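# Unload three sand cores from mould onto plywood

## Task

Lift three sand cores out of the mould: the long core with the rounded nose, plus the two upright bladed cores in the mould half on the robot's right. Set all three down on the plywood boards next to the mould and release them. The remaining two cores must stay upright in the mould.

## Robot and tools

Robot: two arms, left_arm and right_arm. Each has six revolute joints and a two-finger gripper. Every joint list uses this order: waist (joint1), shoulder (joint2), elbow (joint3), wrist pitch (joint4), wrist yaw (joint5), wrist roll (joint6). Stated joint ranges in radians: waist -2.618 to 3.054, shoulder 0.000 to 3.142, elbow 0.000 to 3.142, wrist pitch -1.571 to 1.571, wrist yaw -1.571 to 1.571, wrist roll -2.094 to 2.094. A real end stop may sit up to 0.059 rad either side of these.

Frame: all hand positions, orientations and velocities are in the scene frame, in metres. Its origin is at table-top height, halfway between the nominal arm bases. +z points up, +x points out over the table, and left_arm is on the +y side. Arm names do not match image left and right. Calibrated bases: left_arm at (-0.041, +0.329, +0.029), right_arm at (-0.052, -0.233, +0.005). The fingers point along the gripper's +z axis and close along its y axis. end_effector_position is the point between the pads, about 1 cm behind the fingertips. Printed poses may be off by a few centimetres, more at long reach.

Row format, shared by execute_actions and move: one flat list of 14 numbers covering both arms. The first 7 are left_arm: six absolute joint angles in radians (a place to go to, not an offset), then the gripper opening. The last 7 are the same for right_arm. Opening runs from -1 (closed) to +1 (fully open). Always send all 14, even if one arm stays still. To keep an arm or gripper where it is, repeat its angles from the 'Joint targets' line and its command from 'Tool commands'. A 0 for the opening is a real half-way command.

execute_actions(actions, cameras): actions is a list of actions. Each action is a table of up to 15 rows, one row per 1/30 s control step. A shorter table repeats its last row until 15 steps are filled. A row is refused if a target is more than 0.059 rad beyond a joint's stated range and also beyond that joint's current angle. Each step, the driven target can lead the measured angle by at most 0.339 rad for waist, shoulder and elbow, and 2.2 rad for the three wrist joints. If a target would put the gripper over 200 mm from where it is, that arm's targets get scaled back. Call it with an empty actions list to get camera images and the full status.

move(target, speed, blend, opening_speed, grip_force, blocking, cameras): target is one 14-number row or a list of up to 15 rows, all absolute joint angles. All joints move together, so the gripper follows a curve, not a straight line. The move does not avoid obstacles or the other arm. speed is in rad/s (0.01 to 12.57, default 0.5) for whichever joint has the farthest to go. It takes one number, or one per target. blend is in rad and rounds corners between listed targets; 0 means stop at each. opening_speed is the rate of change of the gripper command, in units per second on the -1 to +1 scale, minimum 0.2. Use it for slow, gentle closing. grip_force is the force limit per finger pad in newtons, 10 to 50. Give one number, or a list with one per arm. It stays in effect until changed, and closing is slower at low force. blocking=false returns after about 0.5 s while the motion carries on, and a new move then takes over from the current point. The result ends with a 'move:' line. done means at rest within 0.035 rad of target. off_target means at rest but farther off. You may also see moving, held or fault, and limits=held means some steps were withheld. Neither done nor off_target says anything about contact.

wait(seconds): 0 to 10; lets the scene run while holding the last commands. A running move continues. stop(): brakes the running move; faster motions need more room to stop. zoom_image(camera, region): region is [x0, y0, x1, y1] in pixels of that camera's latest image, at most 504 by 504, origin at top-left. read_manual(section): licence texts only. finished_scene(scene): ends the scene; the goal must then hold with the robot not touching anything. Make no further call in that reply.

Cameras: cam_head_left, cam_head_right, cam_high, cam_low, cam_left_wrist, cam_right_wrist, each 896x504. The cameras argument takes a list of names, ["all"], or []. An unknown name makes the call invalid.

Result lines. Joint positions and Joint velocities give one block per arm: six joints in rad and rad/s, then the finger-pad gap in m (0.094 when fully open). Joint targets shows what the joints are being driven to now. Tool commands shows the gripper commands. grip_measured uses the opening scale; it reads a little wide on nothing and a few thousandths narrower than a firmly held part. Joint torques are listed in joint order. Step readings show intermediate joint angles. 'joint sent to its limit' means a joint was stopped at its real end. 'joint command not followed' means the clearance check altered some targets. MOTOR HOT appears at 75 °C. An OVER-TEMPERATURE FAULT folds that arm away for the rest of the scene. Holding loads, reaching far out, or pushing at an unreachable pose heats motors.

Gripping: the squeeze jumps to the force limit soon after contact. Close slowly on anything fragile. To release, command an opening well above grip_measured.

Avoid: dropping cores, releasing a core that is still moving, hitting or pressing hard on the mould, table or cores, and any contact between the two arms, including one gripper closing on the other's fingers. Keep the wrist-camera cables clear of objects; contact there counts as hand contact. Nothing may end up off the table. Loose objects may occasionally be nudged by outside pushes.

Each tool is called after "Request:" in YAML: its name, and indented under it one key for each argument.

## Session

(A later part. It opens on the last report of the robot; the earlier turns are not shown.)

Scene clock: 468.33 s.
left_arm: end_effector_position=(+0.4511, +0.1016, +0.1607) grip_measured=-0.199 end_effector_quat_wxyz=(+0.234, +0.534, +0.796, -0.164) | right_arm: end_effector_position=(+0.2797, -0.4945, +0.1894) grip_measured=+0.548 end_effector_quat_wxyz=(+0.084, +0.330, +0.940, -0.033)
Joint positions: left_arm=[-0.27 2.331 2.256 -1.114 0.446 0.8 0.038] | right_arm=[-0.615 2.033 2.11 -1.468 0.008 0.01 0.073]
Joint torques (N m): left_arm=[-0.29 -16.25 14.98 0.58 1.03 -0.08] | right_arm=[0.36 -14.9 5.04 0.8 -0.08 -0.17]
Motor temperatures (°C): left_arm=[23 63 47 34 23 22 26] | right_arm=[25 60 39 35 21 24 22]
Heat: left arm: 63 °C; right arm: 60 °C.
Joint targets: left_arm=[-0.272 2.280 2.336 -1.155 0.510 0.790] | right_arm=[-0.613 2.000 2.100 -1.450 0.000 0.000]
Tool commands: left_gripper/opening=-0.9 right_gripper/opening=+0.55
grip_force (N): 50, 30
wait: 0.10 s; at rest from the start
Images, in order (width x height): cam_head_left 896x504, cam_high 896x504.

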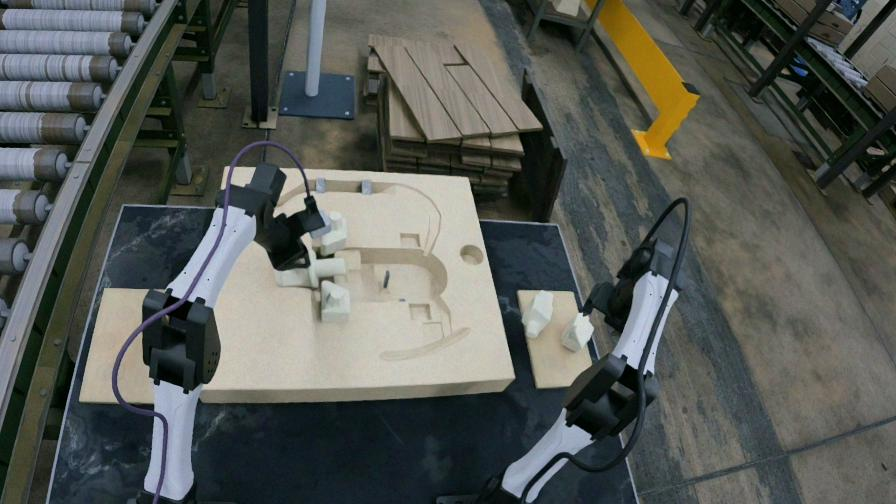

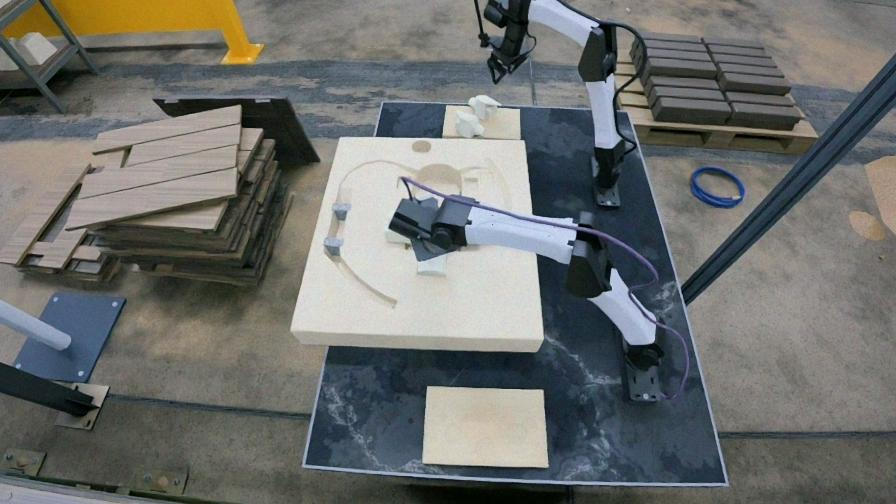

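Request:
move:
  target: [-0.272, 2.29, 2.42, -1.19, 0.51, 0.79, -0.9, -0.613, 2.0, 2.1, -1.45, 0.0, 0.0, 0.55]
  speed: 0.1
  cameras: ["cam_left_wrist","cam_low"]

Request:
zoom_image:
  camera: "cam_low"
  region: [350, 60, 550, 240]

Scene clock: 479.43 s.
left_arm: end_effector_position=(+0.4492, +0.1040, +0.1804) grip_measured=-0.235 end_effector_quat_wxyz=(+0.233, +0.532, +0.797, -0.165) | right_arm: end_effector_position=(+0.2797, -0.4945, +0.1894) grip_measured=+0.548 end_effector_quat_wxyz=(+0.084, +0.330, +0.940, -0.033)
Joint positions: left_arm=[-0.266 2.346 2.363 -1.21 0.448 0.801 0.036] | right_arm=[-0.615 2.033 2.11 -1.468 0.008 0.01 0.073]
Joint torques (N m): left_arm=[-0.68 -16.65 12.71 1.19 0.98 -0.09] | right_arm=[0.44 -14.72 5.08 0.82 -0.1 -0.11]
Motor temperatures (°C): left_arm=[23 67 51 34 23 22 26] | right_arm=[25 60 39 35 21 24 22]
Heat: left arm: 67 °C; right arm: 60 °C.
Joint targets: left_arm=[-0.272 2.290 2.420 -1.190 0.510 0.790] | right_arm=[-0.613 2.000 2.100 -1.450 0.000 0.000]
grip_force (N): 50, 30
move: off_target (left_arm); left_arm: the wrist yaw is farthest, 0.062 rad from its target
Images, in order (width x height): cam_low 896x504, cam_left_wrist 896x504.

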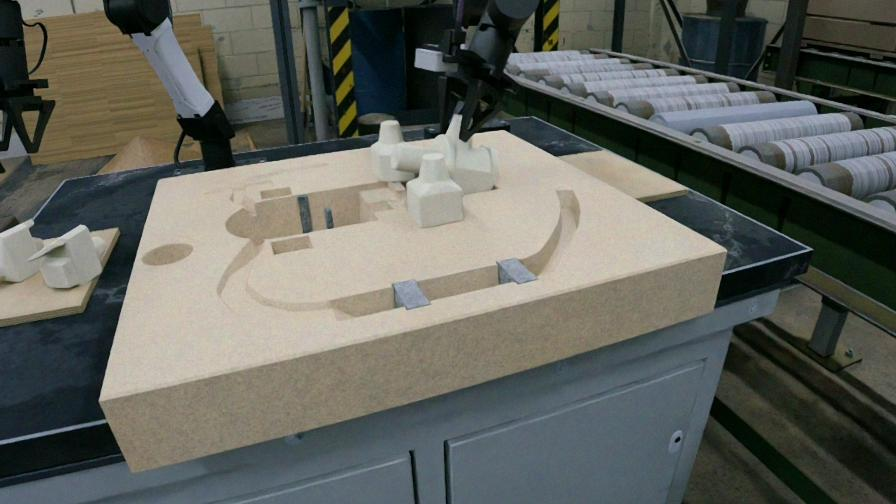

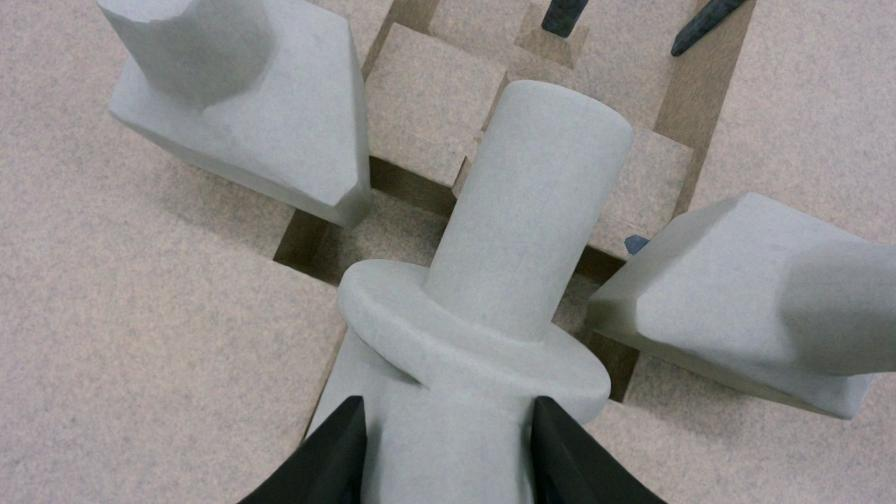

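Scaled by 2.520 from the camera's 896x504 image, which has a finer 1280x720 frame.

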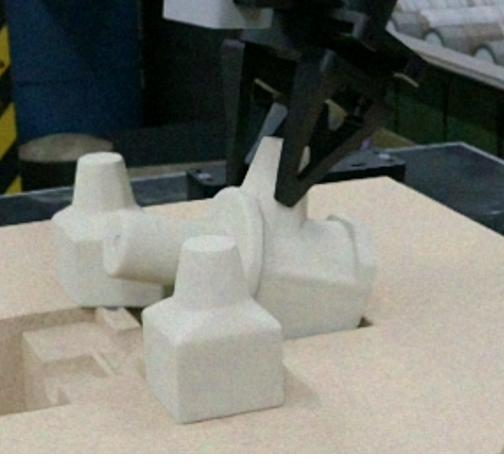

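Request:
move:
  target: [-0.268, 2.30, 2.47, -1.21, 0.50, 0.80, -0.9, -0.613, 1.8, 2.0, -1.35, 0.0, 0.0, 0.55]
  speed: 0.15
  cameras: ["cam_left_wrist","cam_low"]

Request:
zoom_image:
  camera: "cam_low"
  region: [350, 60, 550, 240]

Scene clock: 491.27 s.
left_arm: end_effector_position=(+0.4480, +0.1043, +0.1920) grip_measured=-0.235 end_effector_quat_wxyz=(+0.237, +0.533, +0.796, -0.164) | right_arm: end_effector_position=(+0.2706, -0.4874, +0.2475) grip_measured=+0.548 end_effector_quat_wxyz=(+0.180, +0.326, +0.926, -0.065)
Joint positions: left_arm=[-0.266 2.346 2.408 -1.246 0.449 0.801 0.036] | right_arm=[-0.615 1.828 2.01 -1.368 0.008 0.01 0.073]
Joint torques (N m): left_arm=[-0.28 -15.82 13.14 1.37 0.92 0.01] | right_arm=[0.32 -12.45 4.96 1.17 -0.11 -0.16]
Motor temperatures (°C): left_arm=[23 78 54 34 23 22 27] | right_arm=[25 60 39 35 21 24 22]
Heat: left arm: 78 °C; right arm: 60 °C. Fold the left arm in close to its base, or ease its load, before you think long.
Joint targets: left_arm=[-0.268 2.300 2.470 -1.210 0.500 0.800] | right_arm=[-0.613 1.800 2.000 -1.350 0.000 0.000]
MOTOR HOT: the shoulder of the left arm reports 78 °C; the controller's stop level is 90 °C. To cool a motor, set the load down, stop pushing, or move to a pose that needs little force.
grip_force (N): 50, 30
move: off_target (left_arm); left_arm: the elbow is farthest, 0.062 rad from its target
Images, in order (width x height): cam_low 896x504, cam_left_wrist 896x504.

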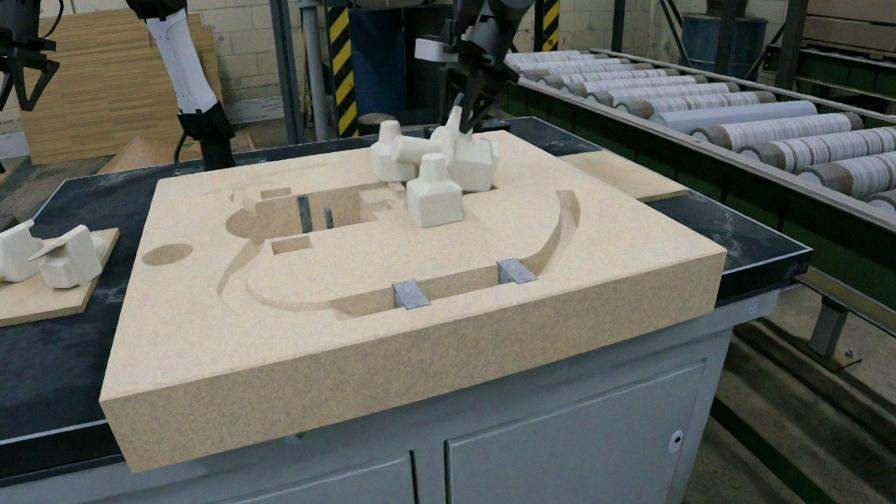

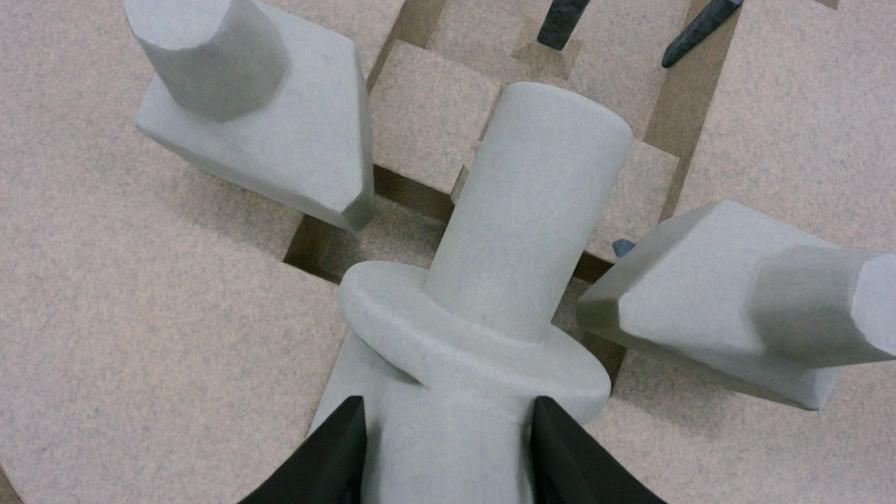

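Scaled by 2.520 from the camera's 896x504 image, which has a finer 1280x720 frame.

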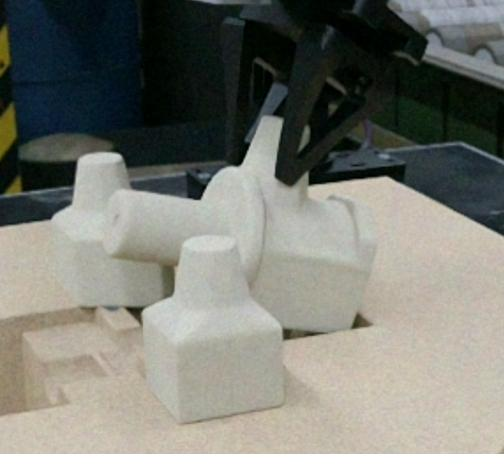

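Request:
move:
  target:
    - [-0.268, 2.05, 2.40, -1.48, 0.48, 0.80, -0.9, -0.613, 1.8, 2.0, -1.35, 0.0, 0.0, 0.55]
    - [0.05, 1.7, 1.9, -1.25, 0.25, 0.4, -0.9, -0.613, 1.5, 1.7, -1.0, 0.0, 0.0, 0.55]
    - [0.43, 1.47, 1.2275, -0.695, 0.0, 0.0, -0.9, -0.613, 1.2, 1.4, -0.8, 0.0, 0.0, 0.55]
  speed: 0.4
  blend: [0.1,0.15,0]
  cameras: ["cam_left_wrist","cam_high","cam_low"]

Scene clock: 501.37 s.
left_arm: end_effector_position=(+0.3066, +0.4763, +0.1723) grip_measured=-0.235 end_effector_quat_wxyz=(+0.242, -0.189, +0.950, +0.046) | right_arm: end_effector_position=(+0.2292, -0.4550, +0.3278) grip_measured=+0.548 end_effector_quat_wxyz=(+0.431, +0.296, +0.839, -0.150)
Joint positions: left_arm=[0.43 1.523 1.22 -0.769 0.01 0.012 0.036] | right_arm=[-0.615 1.214 1.41 -0.819 0.008 0.01 0.073]
Joint torques (N m): left_arm=[-0.09 -10.47 8.58 2 -0.03 -0.11] | right_arm=[0.46 -5.37 5.72 1.89 -0.11 -0.17]
Motor temperatures (°C): left_arm=[23 80 54 34 23 22 27] | right_arm=[25 58 39 36 21 24 22]
Heat: left arm: 80 °C; right arm: 58 °C. Fold the left arm in close to its base, or ease its load, before you think long.
Joint targets: left_arm=[0.430 1.470 1.228 -0.695 0.000 0.000] | right_arm=[-0.613 1.200 1.400 -0.800 0.000 0.000]
MOTOR HOT: still on. The shoulder of the left arm reports 80 °C.
grip_force (N): 50, 30
move: off_target (left_arm); left_arm: the wrist pitch is farthest, 0.074 rad from its target
Images, in order (width x height): cam_high 896x504, cam_low 896x504, cam_left_wrist 896x504.

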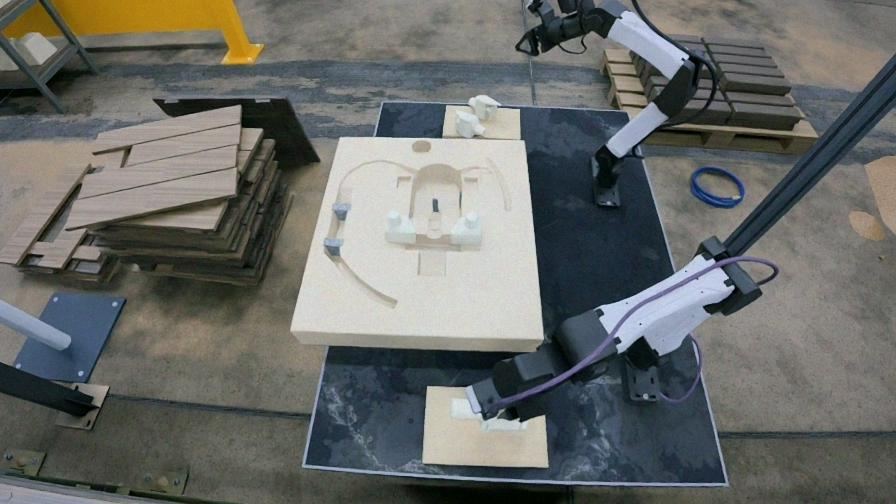

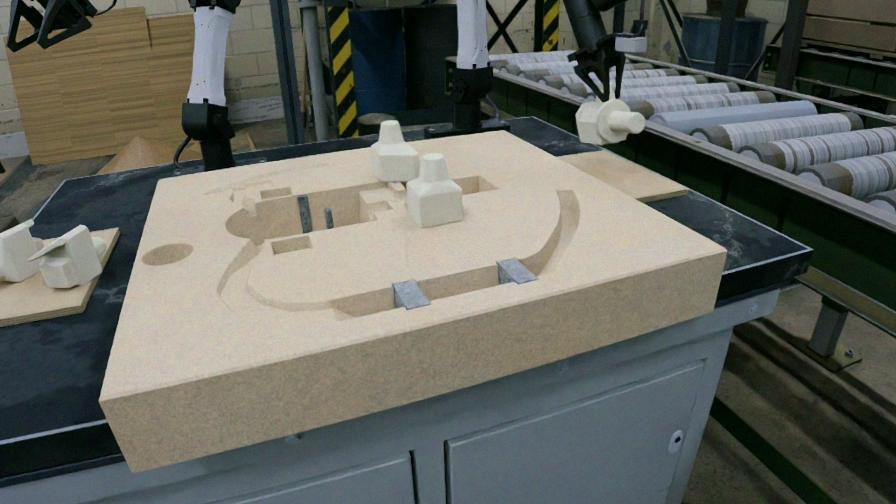

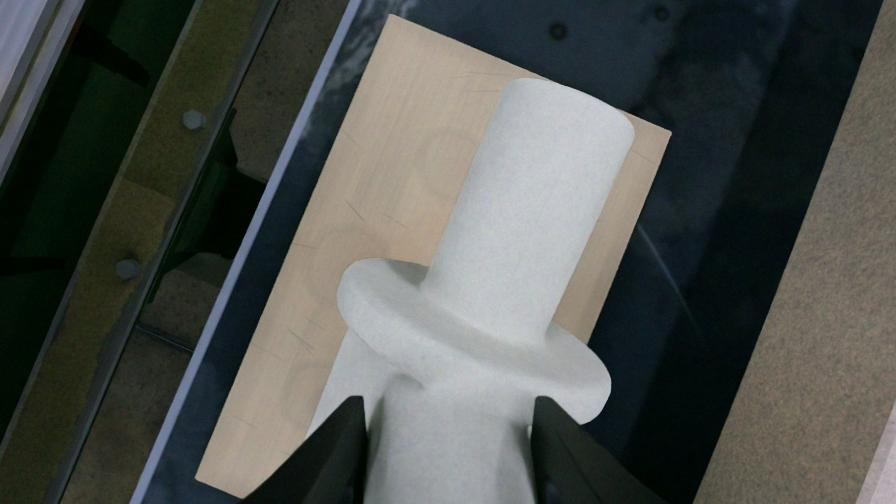

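Request:
move:
  target: [0.46, 1.59, 1.106, -0.57, 0.0, 0.0, -0.9, -0.613, 1.2, 1.4, -0.8, 0.0, 0.0, 0.55]
  speed: 0.25
  cameras: ["cam_left_wrist","cam_high","cam_low"]

Request:
zoom_image:
  camera: "cam_low"
  region: [520, 20, 720, 220]

Scene clock: 510.73 s.
left_arm: end_effector_position=(+0.3009, +0.4843, +0.1156) grip_measured=-0.238 end_effector_quat_wxyz=(+0.209, -0.204, +0.955, +0.042) | right_arm: end_effector_position=(+0.2293, -0.4551, +0.3279) grip_measured=+0.548 end_effector_quat_wxyz=(+0.431, +0.296, +0.839, -0.150)
Joint positions: left_arm=[0.456 1.603 1.102 -0.639 0.01 0.01 0.036] | right_arm=[-0.615 1.214 1.41 -0.819 0.008 0.01 0.073]
Joint torques (N m): left_arm=[0.43 -7.61 7.98 1.84 -0.01 -0.09] | right_arm=[0.53 -5.41 5.65 1.91 -0.14 -0.19]
Motor temperatures (°C): left_arm=[23 73 53 36 23 22 27] | right_arm=[25 55 39 37 21 24 22]
Heat: left arm: 73 °C; right arm: 55 °C. Fold the left arm in close to its base, or ease its load, before you think long.
Joint targets: left_arm=[0.460 1.590 1.106 -0.570 0.000 0.000] | right_arm=[-0.613 1.200 1.400 -0.800 0.000 0.000]
MOTOR HOT: still on. The shoulder of the left arm reports 73 °C.
grip_force (N): 50, 30
move: off_target (left_arm); left_arm: the wrist pitch is farthest, 0.069 rad from its target
Images, in order (width x height): cam_high 896x504, cam_low 896x504, cam_left_wrist 896x504.

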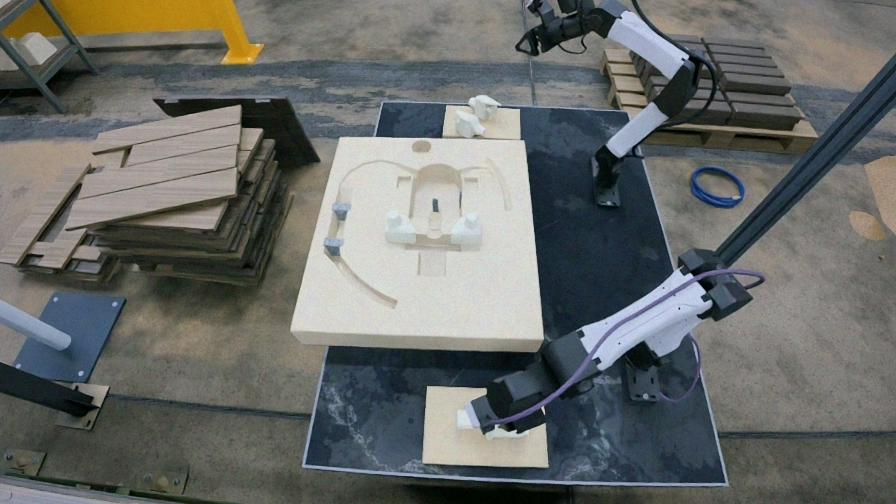

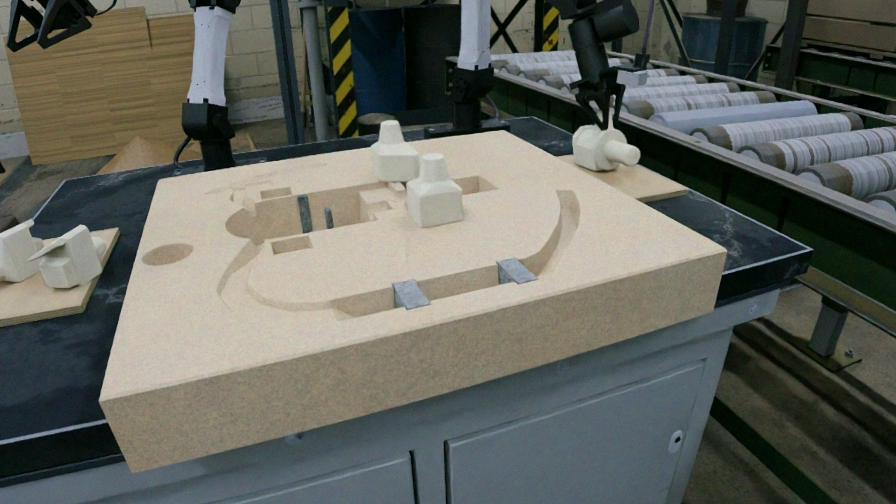

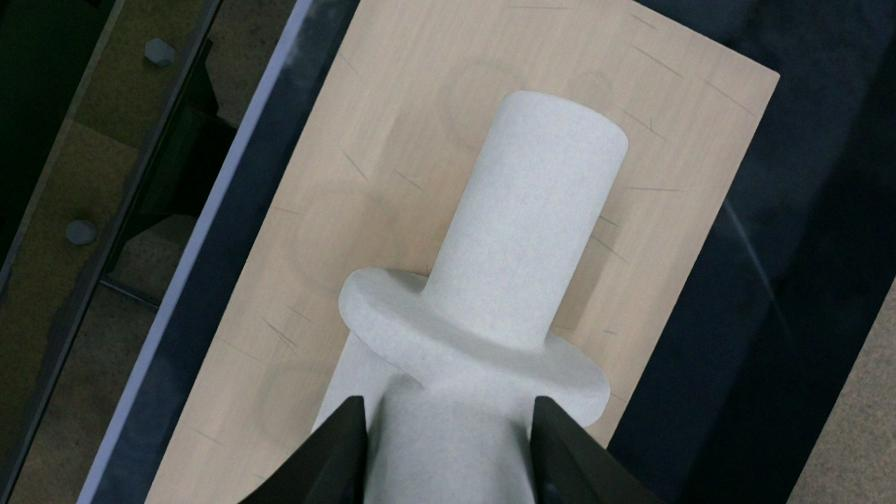

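Scaled by 2.520 from the camera's 896x504 image, which has a finer 1280x720 frame.

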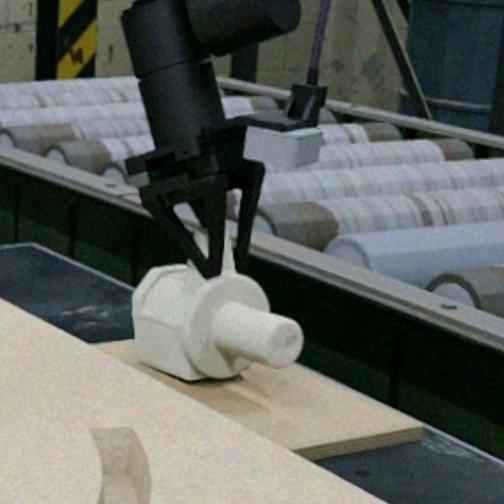

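Request:
move:
  target: [0.46, 1.64, 1.10, -0.57, 0.0, 0.0, -0.9, -0.613, 1.2, 1.4, -0.8, 0.0, 0.0, 0.55]
  speed: 0.12
  cameras: ["cam_left_wrist","cam_low"]

Request:
zoom_image:
  camera: "cam_low"
  region: [520, 20, 720, 220]

Scene clock: 517.50 s.
left_arm: end_effector_position=(+0.3058, +0.4867, +0.1112) grip_measured=-0.241 end_effector_quat_wxyz=(+0.213, -0.204, +0.955, +0.043) | right_arm: end_effector_position=(+0.2293, -0.4551, +0.3279) grip_measured=+0.548 end_effector_quat_wxyz=(+0.431, +0.296, +0.839, -0.150)
Joint positions: left_arm=[0.455 1.623 1.102 -0.612 0.009 0.009 0.036] | right_arm=[-0.615 1.214 1.41 -0.819 0.008 0.01 0.073]
Joint torques (N m): left_arm=[0.4 -5.18 7.5 1.59 0.01 -0.09] | right_arm=[0.38 -5.46 5.7 1.91 -0.1 -0.17]
Motor temperatures (°C): left_arm=[23 68 53 36 23 22 27] | right_arm=[25 53 39 38 21 24 22]
Heat: left arm: 68 °C; right arm: 53 °C.
Joint targets: left_arm=[0.460 1.640 1.100 -0.570 0.000 0.000] | right_arm=[-0.613 1.200 1.400 -0.800 0.000 0.000]
MOTOR HOT: cleared for the motors of the left arm.
grip_force (N): 50, 30
move: off_target (left_arm); left_arm: the wrist pitch is farthest, 0.042 rad from its target
Images, in order (width x height): cam_low 896x504, cam_left_wrist 896x504.

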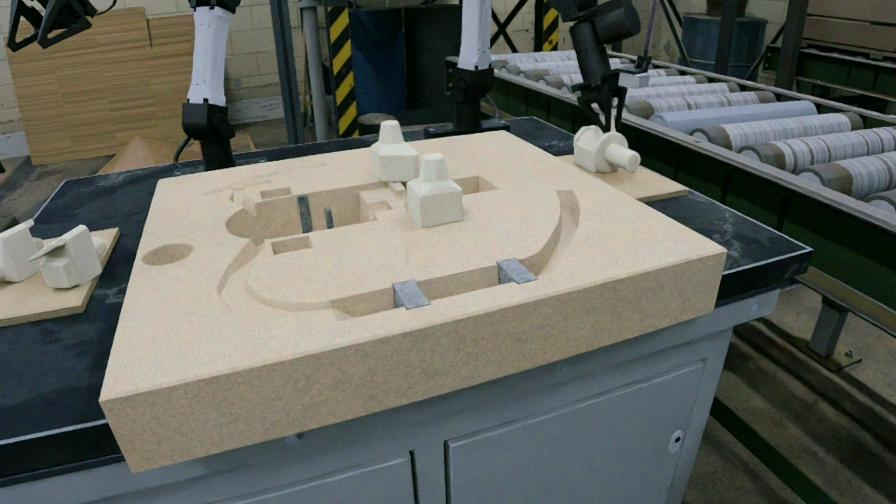

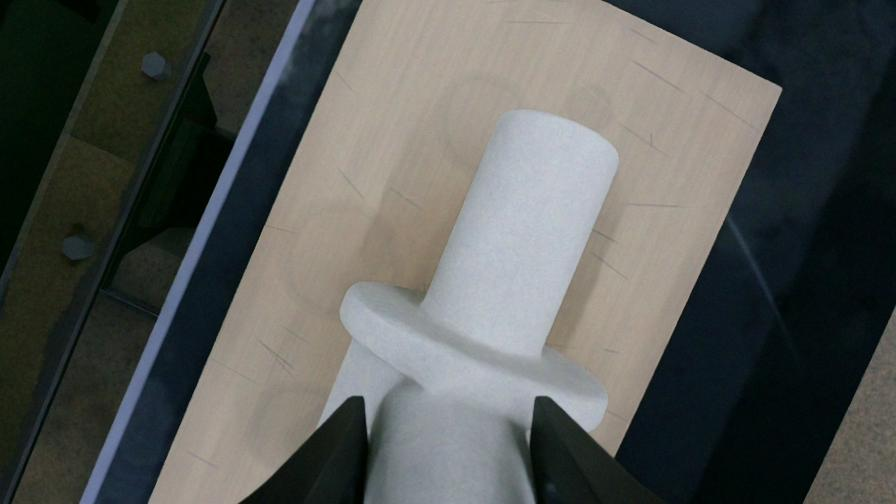

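Scaled by 2.520 from the camera's 896x504 image, which has a finer 1280x720 frame.

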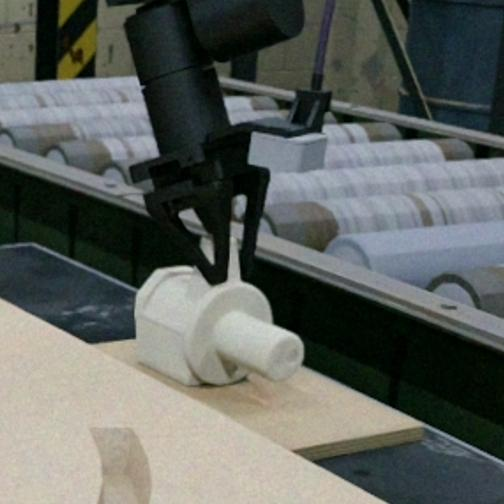

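Request:
move:
  target: [0.46, 1.71, 1.11, -0.57, 0.0, 0.0, -0.9, -0.613, 1.2, 1.4, -0.8, 0.0, 0.0, 0.55]
  speed: 0.12
  cameras: ["cam_left_wrist","cam_low"]

Request:
zoom_image:
  camera: "cam_low"
  region: [520, 20, 720, 220]

Scene clock: 523.13 s.
left_arm: end_effector_position=(+0.3263, +0.4961, +0.1143) grip_measured=-0.248 end_effector_quat_wxyz=(+0.241, -0.203, +0.948, +0.049) | right_arm: end_effector_position=(+0.2293, -0.4551, +0.3279) grip_measured=+0.548 end_effector_quat_wxyz=(+0.431, +0.296, +0.839, -0.150)
Joint positions: left_arm=[0.455 1.662 1.129 -0.541 0.009 0.009 0.035] | right_arm=[-0.615 1.214 1.41 -0.819 0.008 0.01 0.073]
Joint torques (N m): left_arm=[0.4 -2.86 6.02 0.98 0.01 -0.06] | right_arm=[0.44 -5.42 5.64 1.93 -0.11 -0.2]
Motor temperatures (°C): left_arm=[23 64 52 36 23 22 27] | right_arm=[25 51 39 38 21 24 22]
Heat: left arm: 64 °C; right arm: 51 °C.
Joint targets: left_arm=[0.460 1.710 1.110 -0.570 0.000 0.000] | right_arm=[-0.613 1.200 1.400 -0.800 0.000 0.000]
grip_force (N): 50, 30
move: off_target (left_arm); left_arm: the shoulder is farthest, 0.048 rad from its target
Images, in order (width x height): cam_low 896x504, cam_left_wrist 896x504.

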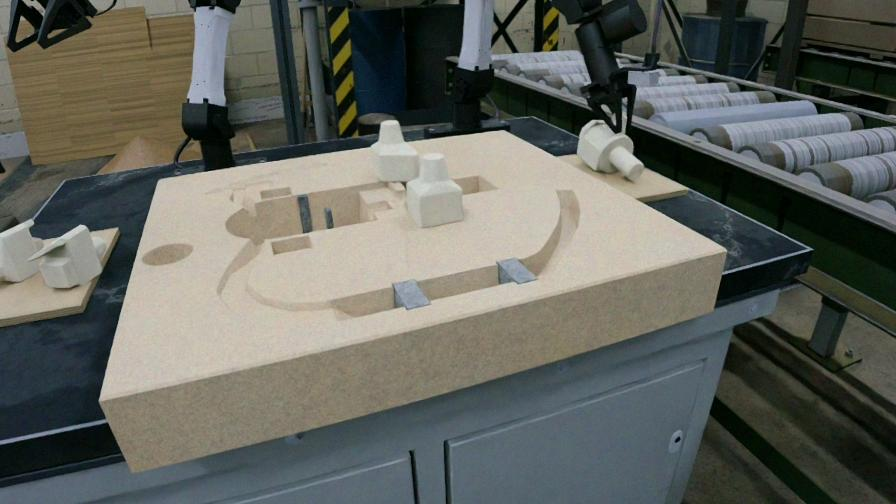

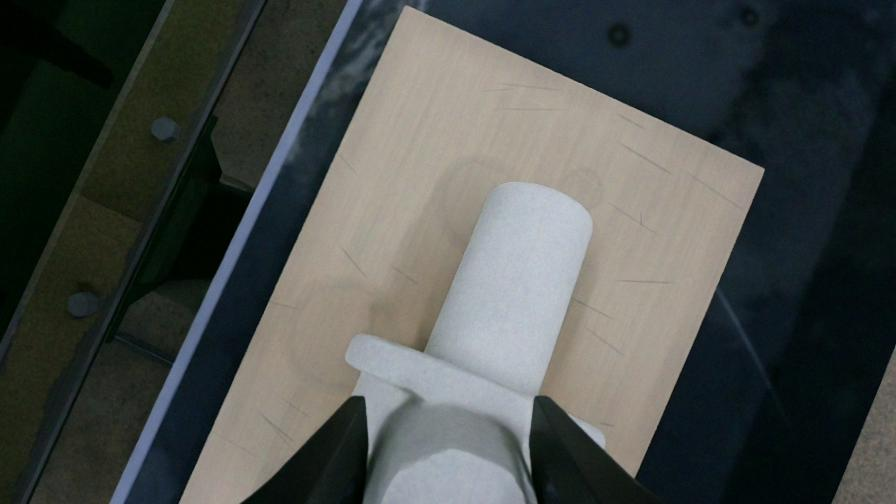

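Scaled by 2.520 from the camera's 896x504 image, which has a finer 1280x720 frame.

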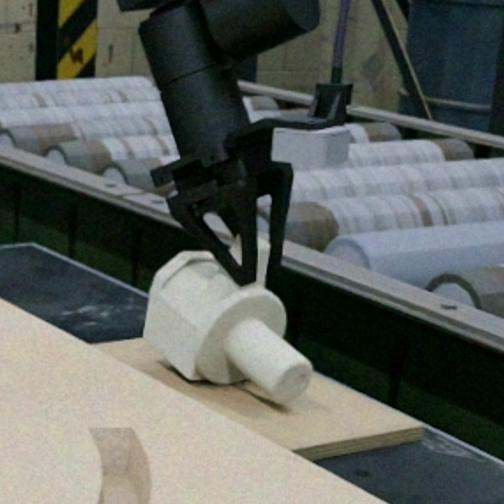

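Request:
move:
  target: [0.46, 1.615, 1.09, -0.56, 0.0, 0.0, -0.9, -0.613, 1.2, 1.4, -0.8, 0.0, 0.0, 0.55]
  speed: 0.12
  cameras: ["cam_left_wrist","cam_low"]

Request:
zoom_image:
  camera: "cam_low"
  region: [520, 20, 720, 220]

Scene clock: 530.13 s.
left_arm: end_effector_position=(+0.3160, +0.4913, +0.1143) grip_measured=-0.248 end_effector_quat_wxyz=(+0.232, -0.203, +0.950, +0.047) | right_arm: end_effector_position=(+0.2293, -0.4551, +0.3279) grip_measured=+0.548 end_effector_quat_wxyz=(+0.431, +0.296, +0.839, -0.150)
Joint positions: left_arm=[0.455 1.633 1.107 -0.567 0.009 0.009 0.035] | right_arm=[-0.615 1.214 1.41 -0.819 0.008 0.01 0.073]
Joint torques (N m): left_arm=[0.4 -8.29 6.12 1.3 -0.01 -0.08] | right_arm=[0.55 -5.59 5.53 1.92 -0.1 -0.19]
Motor temperatures (°C): left_arm=[23 60 50 36 23 22 27] | right_arm=[25 49 39 38 21 24 22]
Heat: left arm: 60 °C; right arm: 49 °C.
Joint targets: left_arm=[0.460 1.615 1.090 -0.560 0.000 0.000] | right_arm=[-0.613 1.200 1.400 -0.800 0.000 0.000]
grip_force (N): 50, 30
move: done
Images, in order (width x height): cam_low 896x504, cam_left_wrist 896x504.

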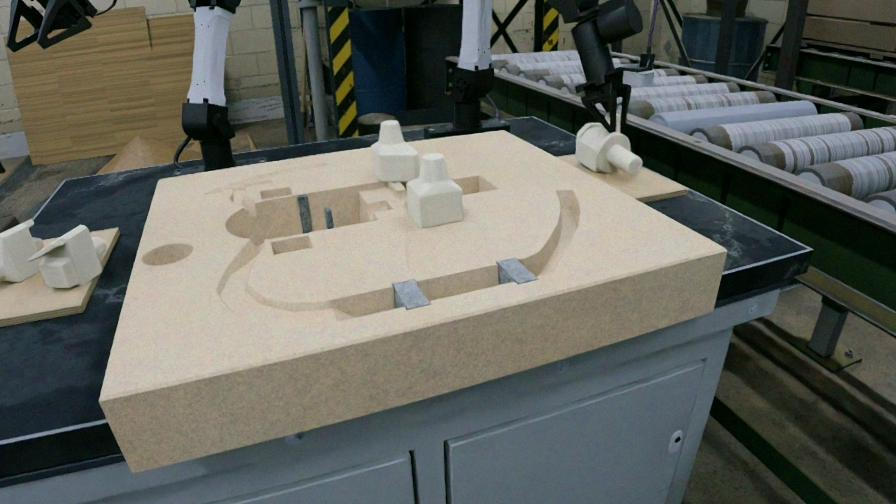

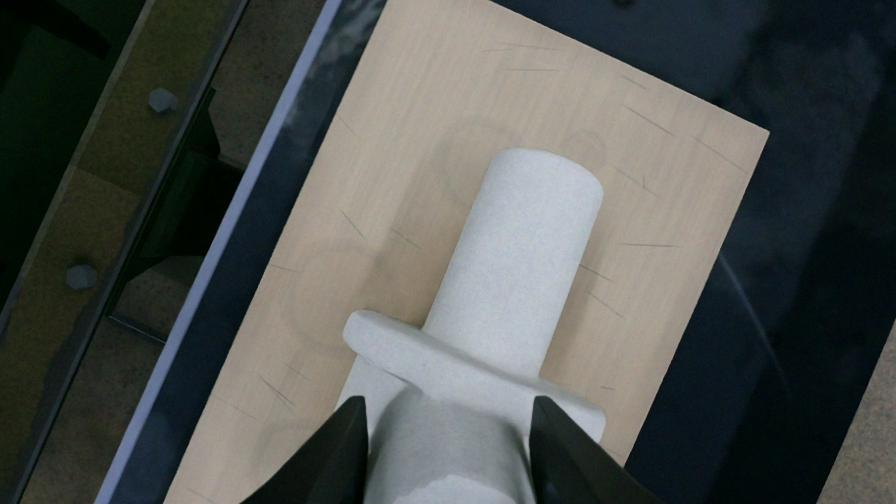

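Scaled by 2.520 from the camera's 896x504 image, which has a finer 1280x720 frame.

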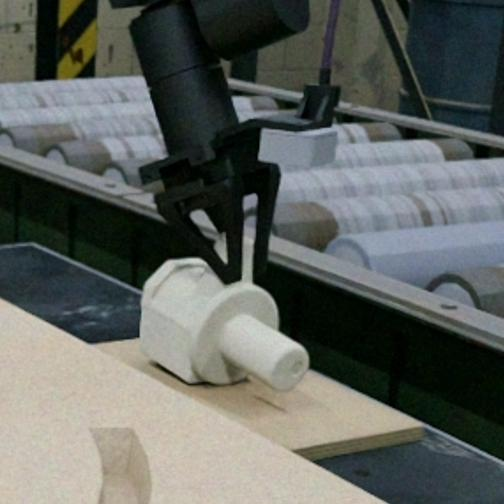

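Request:
move:
  target:
    - [0.46, 1.60, 1.065, -0.55, 0.0, 0.0, -0.9, -0.613, 1.2, 1.4, -0.8, 0.0, 0.0, 0.55]
    - [0.46, 1.60, 1.065, -0.55, 0.0, 0.0, 0.2, -0.613, 1.2, 1.4, -0.8, 0.0, 0.0, 0.55]
  speed: 0.12
  opening_speed: 0.3
  cameras: ["cam_left_wrist","cam_low"]

Request:
zoom_image:
  camera: "cam_low"
  region: [520, 20, 720, 220]

Scene clock: 541.53 s.
left_arm: end_effector_position=(+0.3115, +0.4893, +0.1134) grip_measured=+0.199 end_effector_quat_wxyz=(+0.232, -0.203, +0.950, +0.047) | right_arm: end_effector_position=(+0.2293, -0.4551, +0.3279) grip_measured=+0.548 end_effector_quat_wxyz=(+0.431, +0.296, +0.839, -0.150)
Joint positions: left_arm=[0.455 1.615 1.085 -0.562 0.009 0.009 0.056] | right_arm=[-0.615 1.214 1.41 -0.819 0.008 0.01 0.073]
Joint torques (N m): left_arm=[0.35 -7.88 5.91 1.36 -0.01 -0.06] | right_arm=[0.49 -5.45 5.61 1.92 -0.13 -0.22]
Motor temperatures (°C): left_arm=[23 58 49 36 23 22 27] | right_arm=[25 47 40 39 21 24 22]
Heat: left arm: 58 °C; right arm: 47 °C.
Joint targets: left_arm=[0.460 1.600 1.065 -0.550 0.000 0.000] | right_arm=[-0.613 1.200 1.400 -0.800 0.000 0.000]
grip_force (N): 50, 30
move: done
Images, in order (width x height): cam_low 896x504, cam_left_wrist 896x504.

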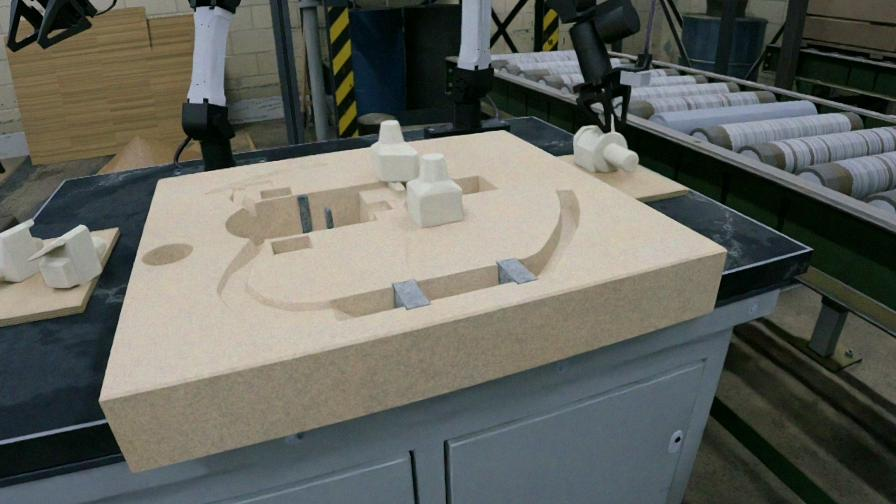

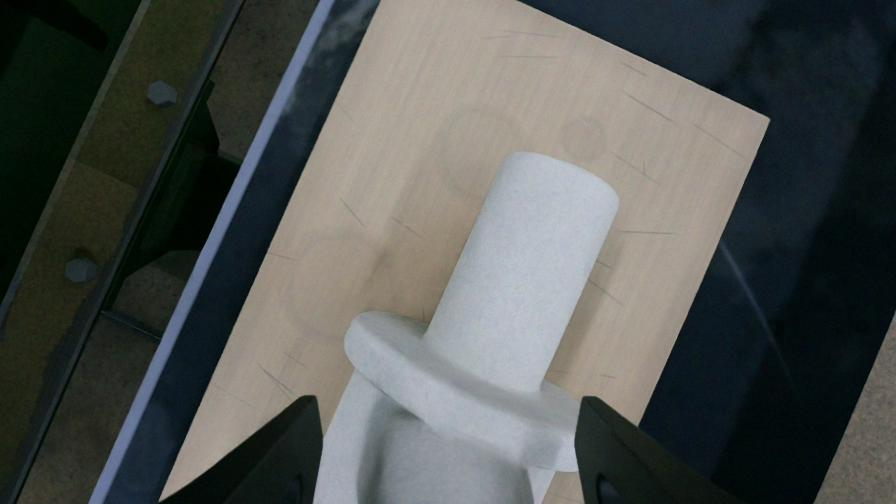

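Scaled by 2.520 from the camera's 896x504 image, which has a finer 1280x720 frame.

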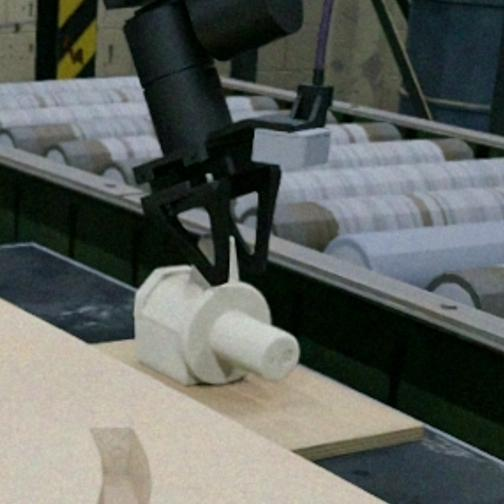

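Request:
move:
  target: [0.455, 1.35, 1.2275, -0.82, 0.0, 0.0, 0.2, -0.613, 1.2, 1.4, -0.8, 0.0, 0.0, 0.55]
  speed: 0.3
  cameras: ["cam_left_wrist","cam_low","cam_high"]

Scene clock: 546.70 s.
left_arm: end_effector_position=(+0.2835, +0.4764, +0.2167) grip_measured=+0.199 end_effector_quat_wxyz=(+0.291, -0.199, +0.934, +0.061) | right_arm: end_effector_position=(+0.2293, -0.4551, +0.3279) grip_measured=+0.548 end_effector_quat_wxyz=(+0.431, +0.296, +0.839, -0.150)
Joint positions: left_arm=[0.455 1.359 1.201 -0.81 0.009 0.009 0.056] | right_arm=[-0.615 1.214 1.41 -0.819 0.008 0.01 0.073]
Joint torques (N m): left_arm=[-0.1 -5.63 10.52 1.32 -0.02 -0.08] | right_arm=[0.43 -5.31 5.75 1.91 -0.1 -0.18]
Motor temperatures (°C): left_arm=[23 57 49 36 23 22 27] | right_arm=[25 47 40 39 21 24 22]
Heat: left arm: 57 °C; right arm: 47 °C.
Joint targets: left_arm=[0.455 1.350 1.228 -0.820 0.000 0.000] | right_arm=[-0.613 1.200 1.400 -0.800 0.000 0.000]
grip_force (N): 50, 30
move: done
Images, in order (width x height): cam_high 896x504, cam_low 896x504, cam_left_wrist 896x504.

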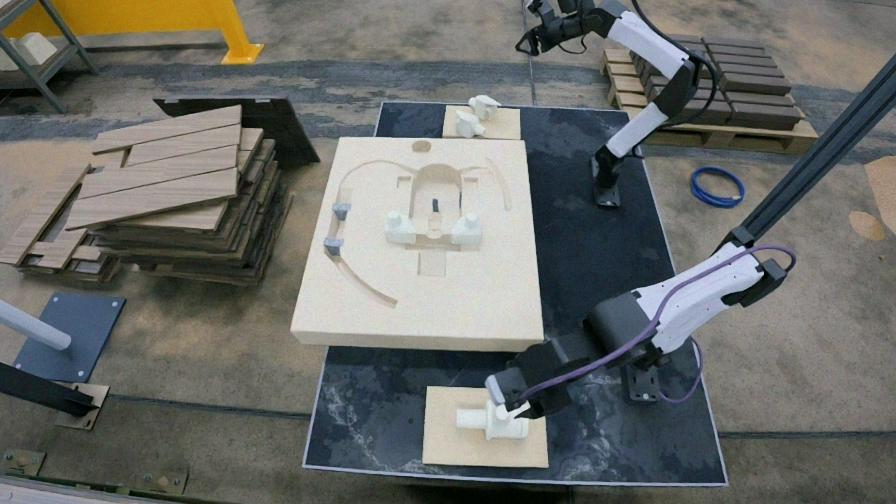

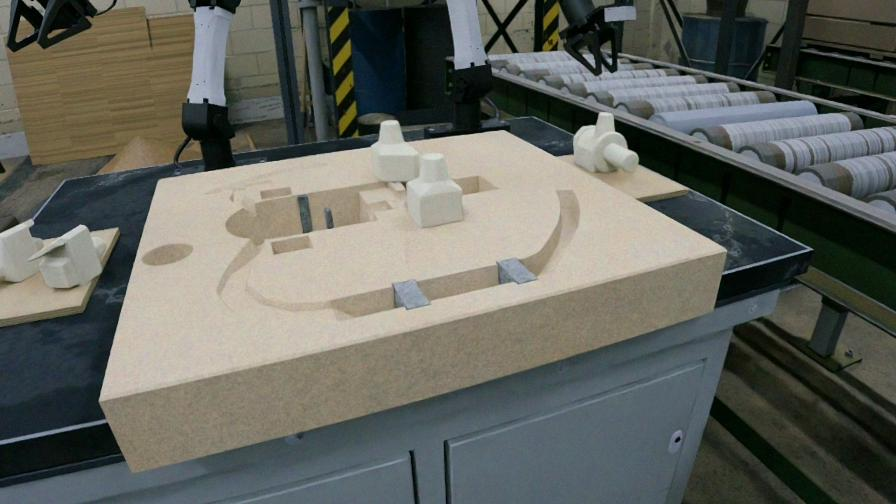

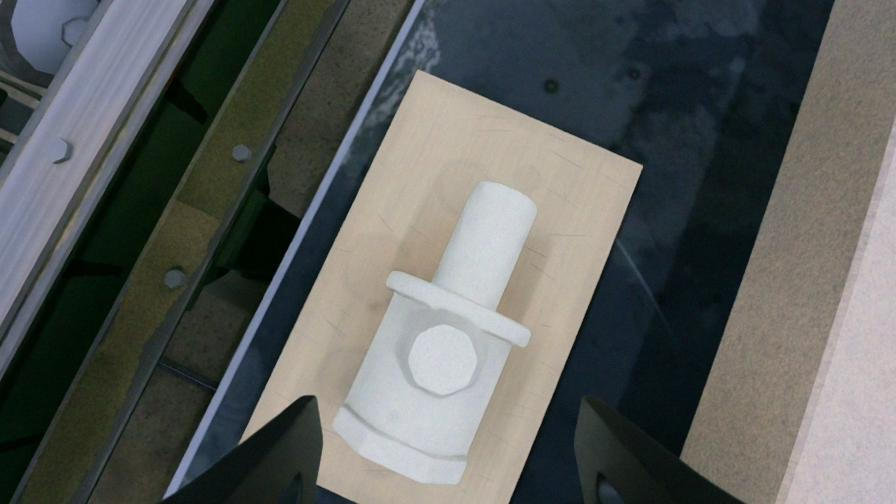

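Request:
finished_scene:
  scene: 1

The scene is finished: the task was done.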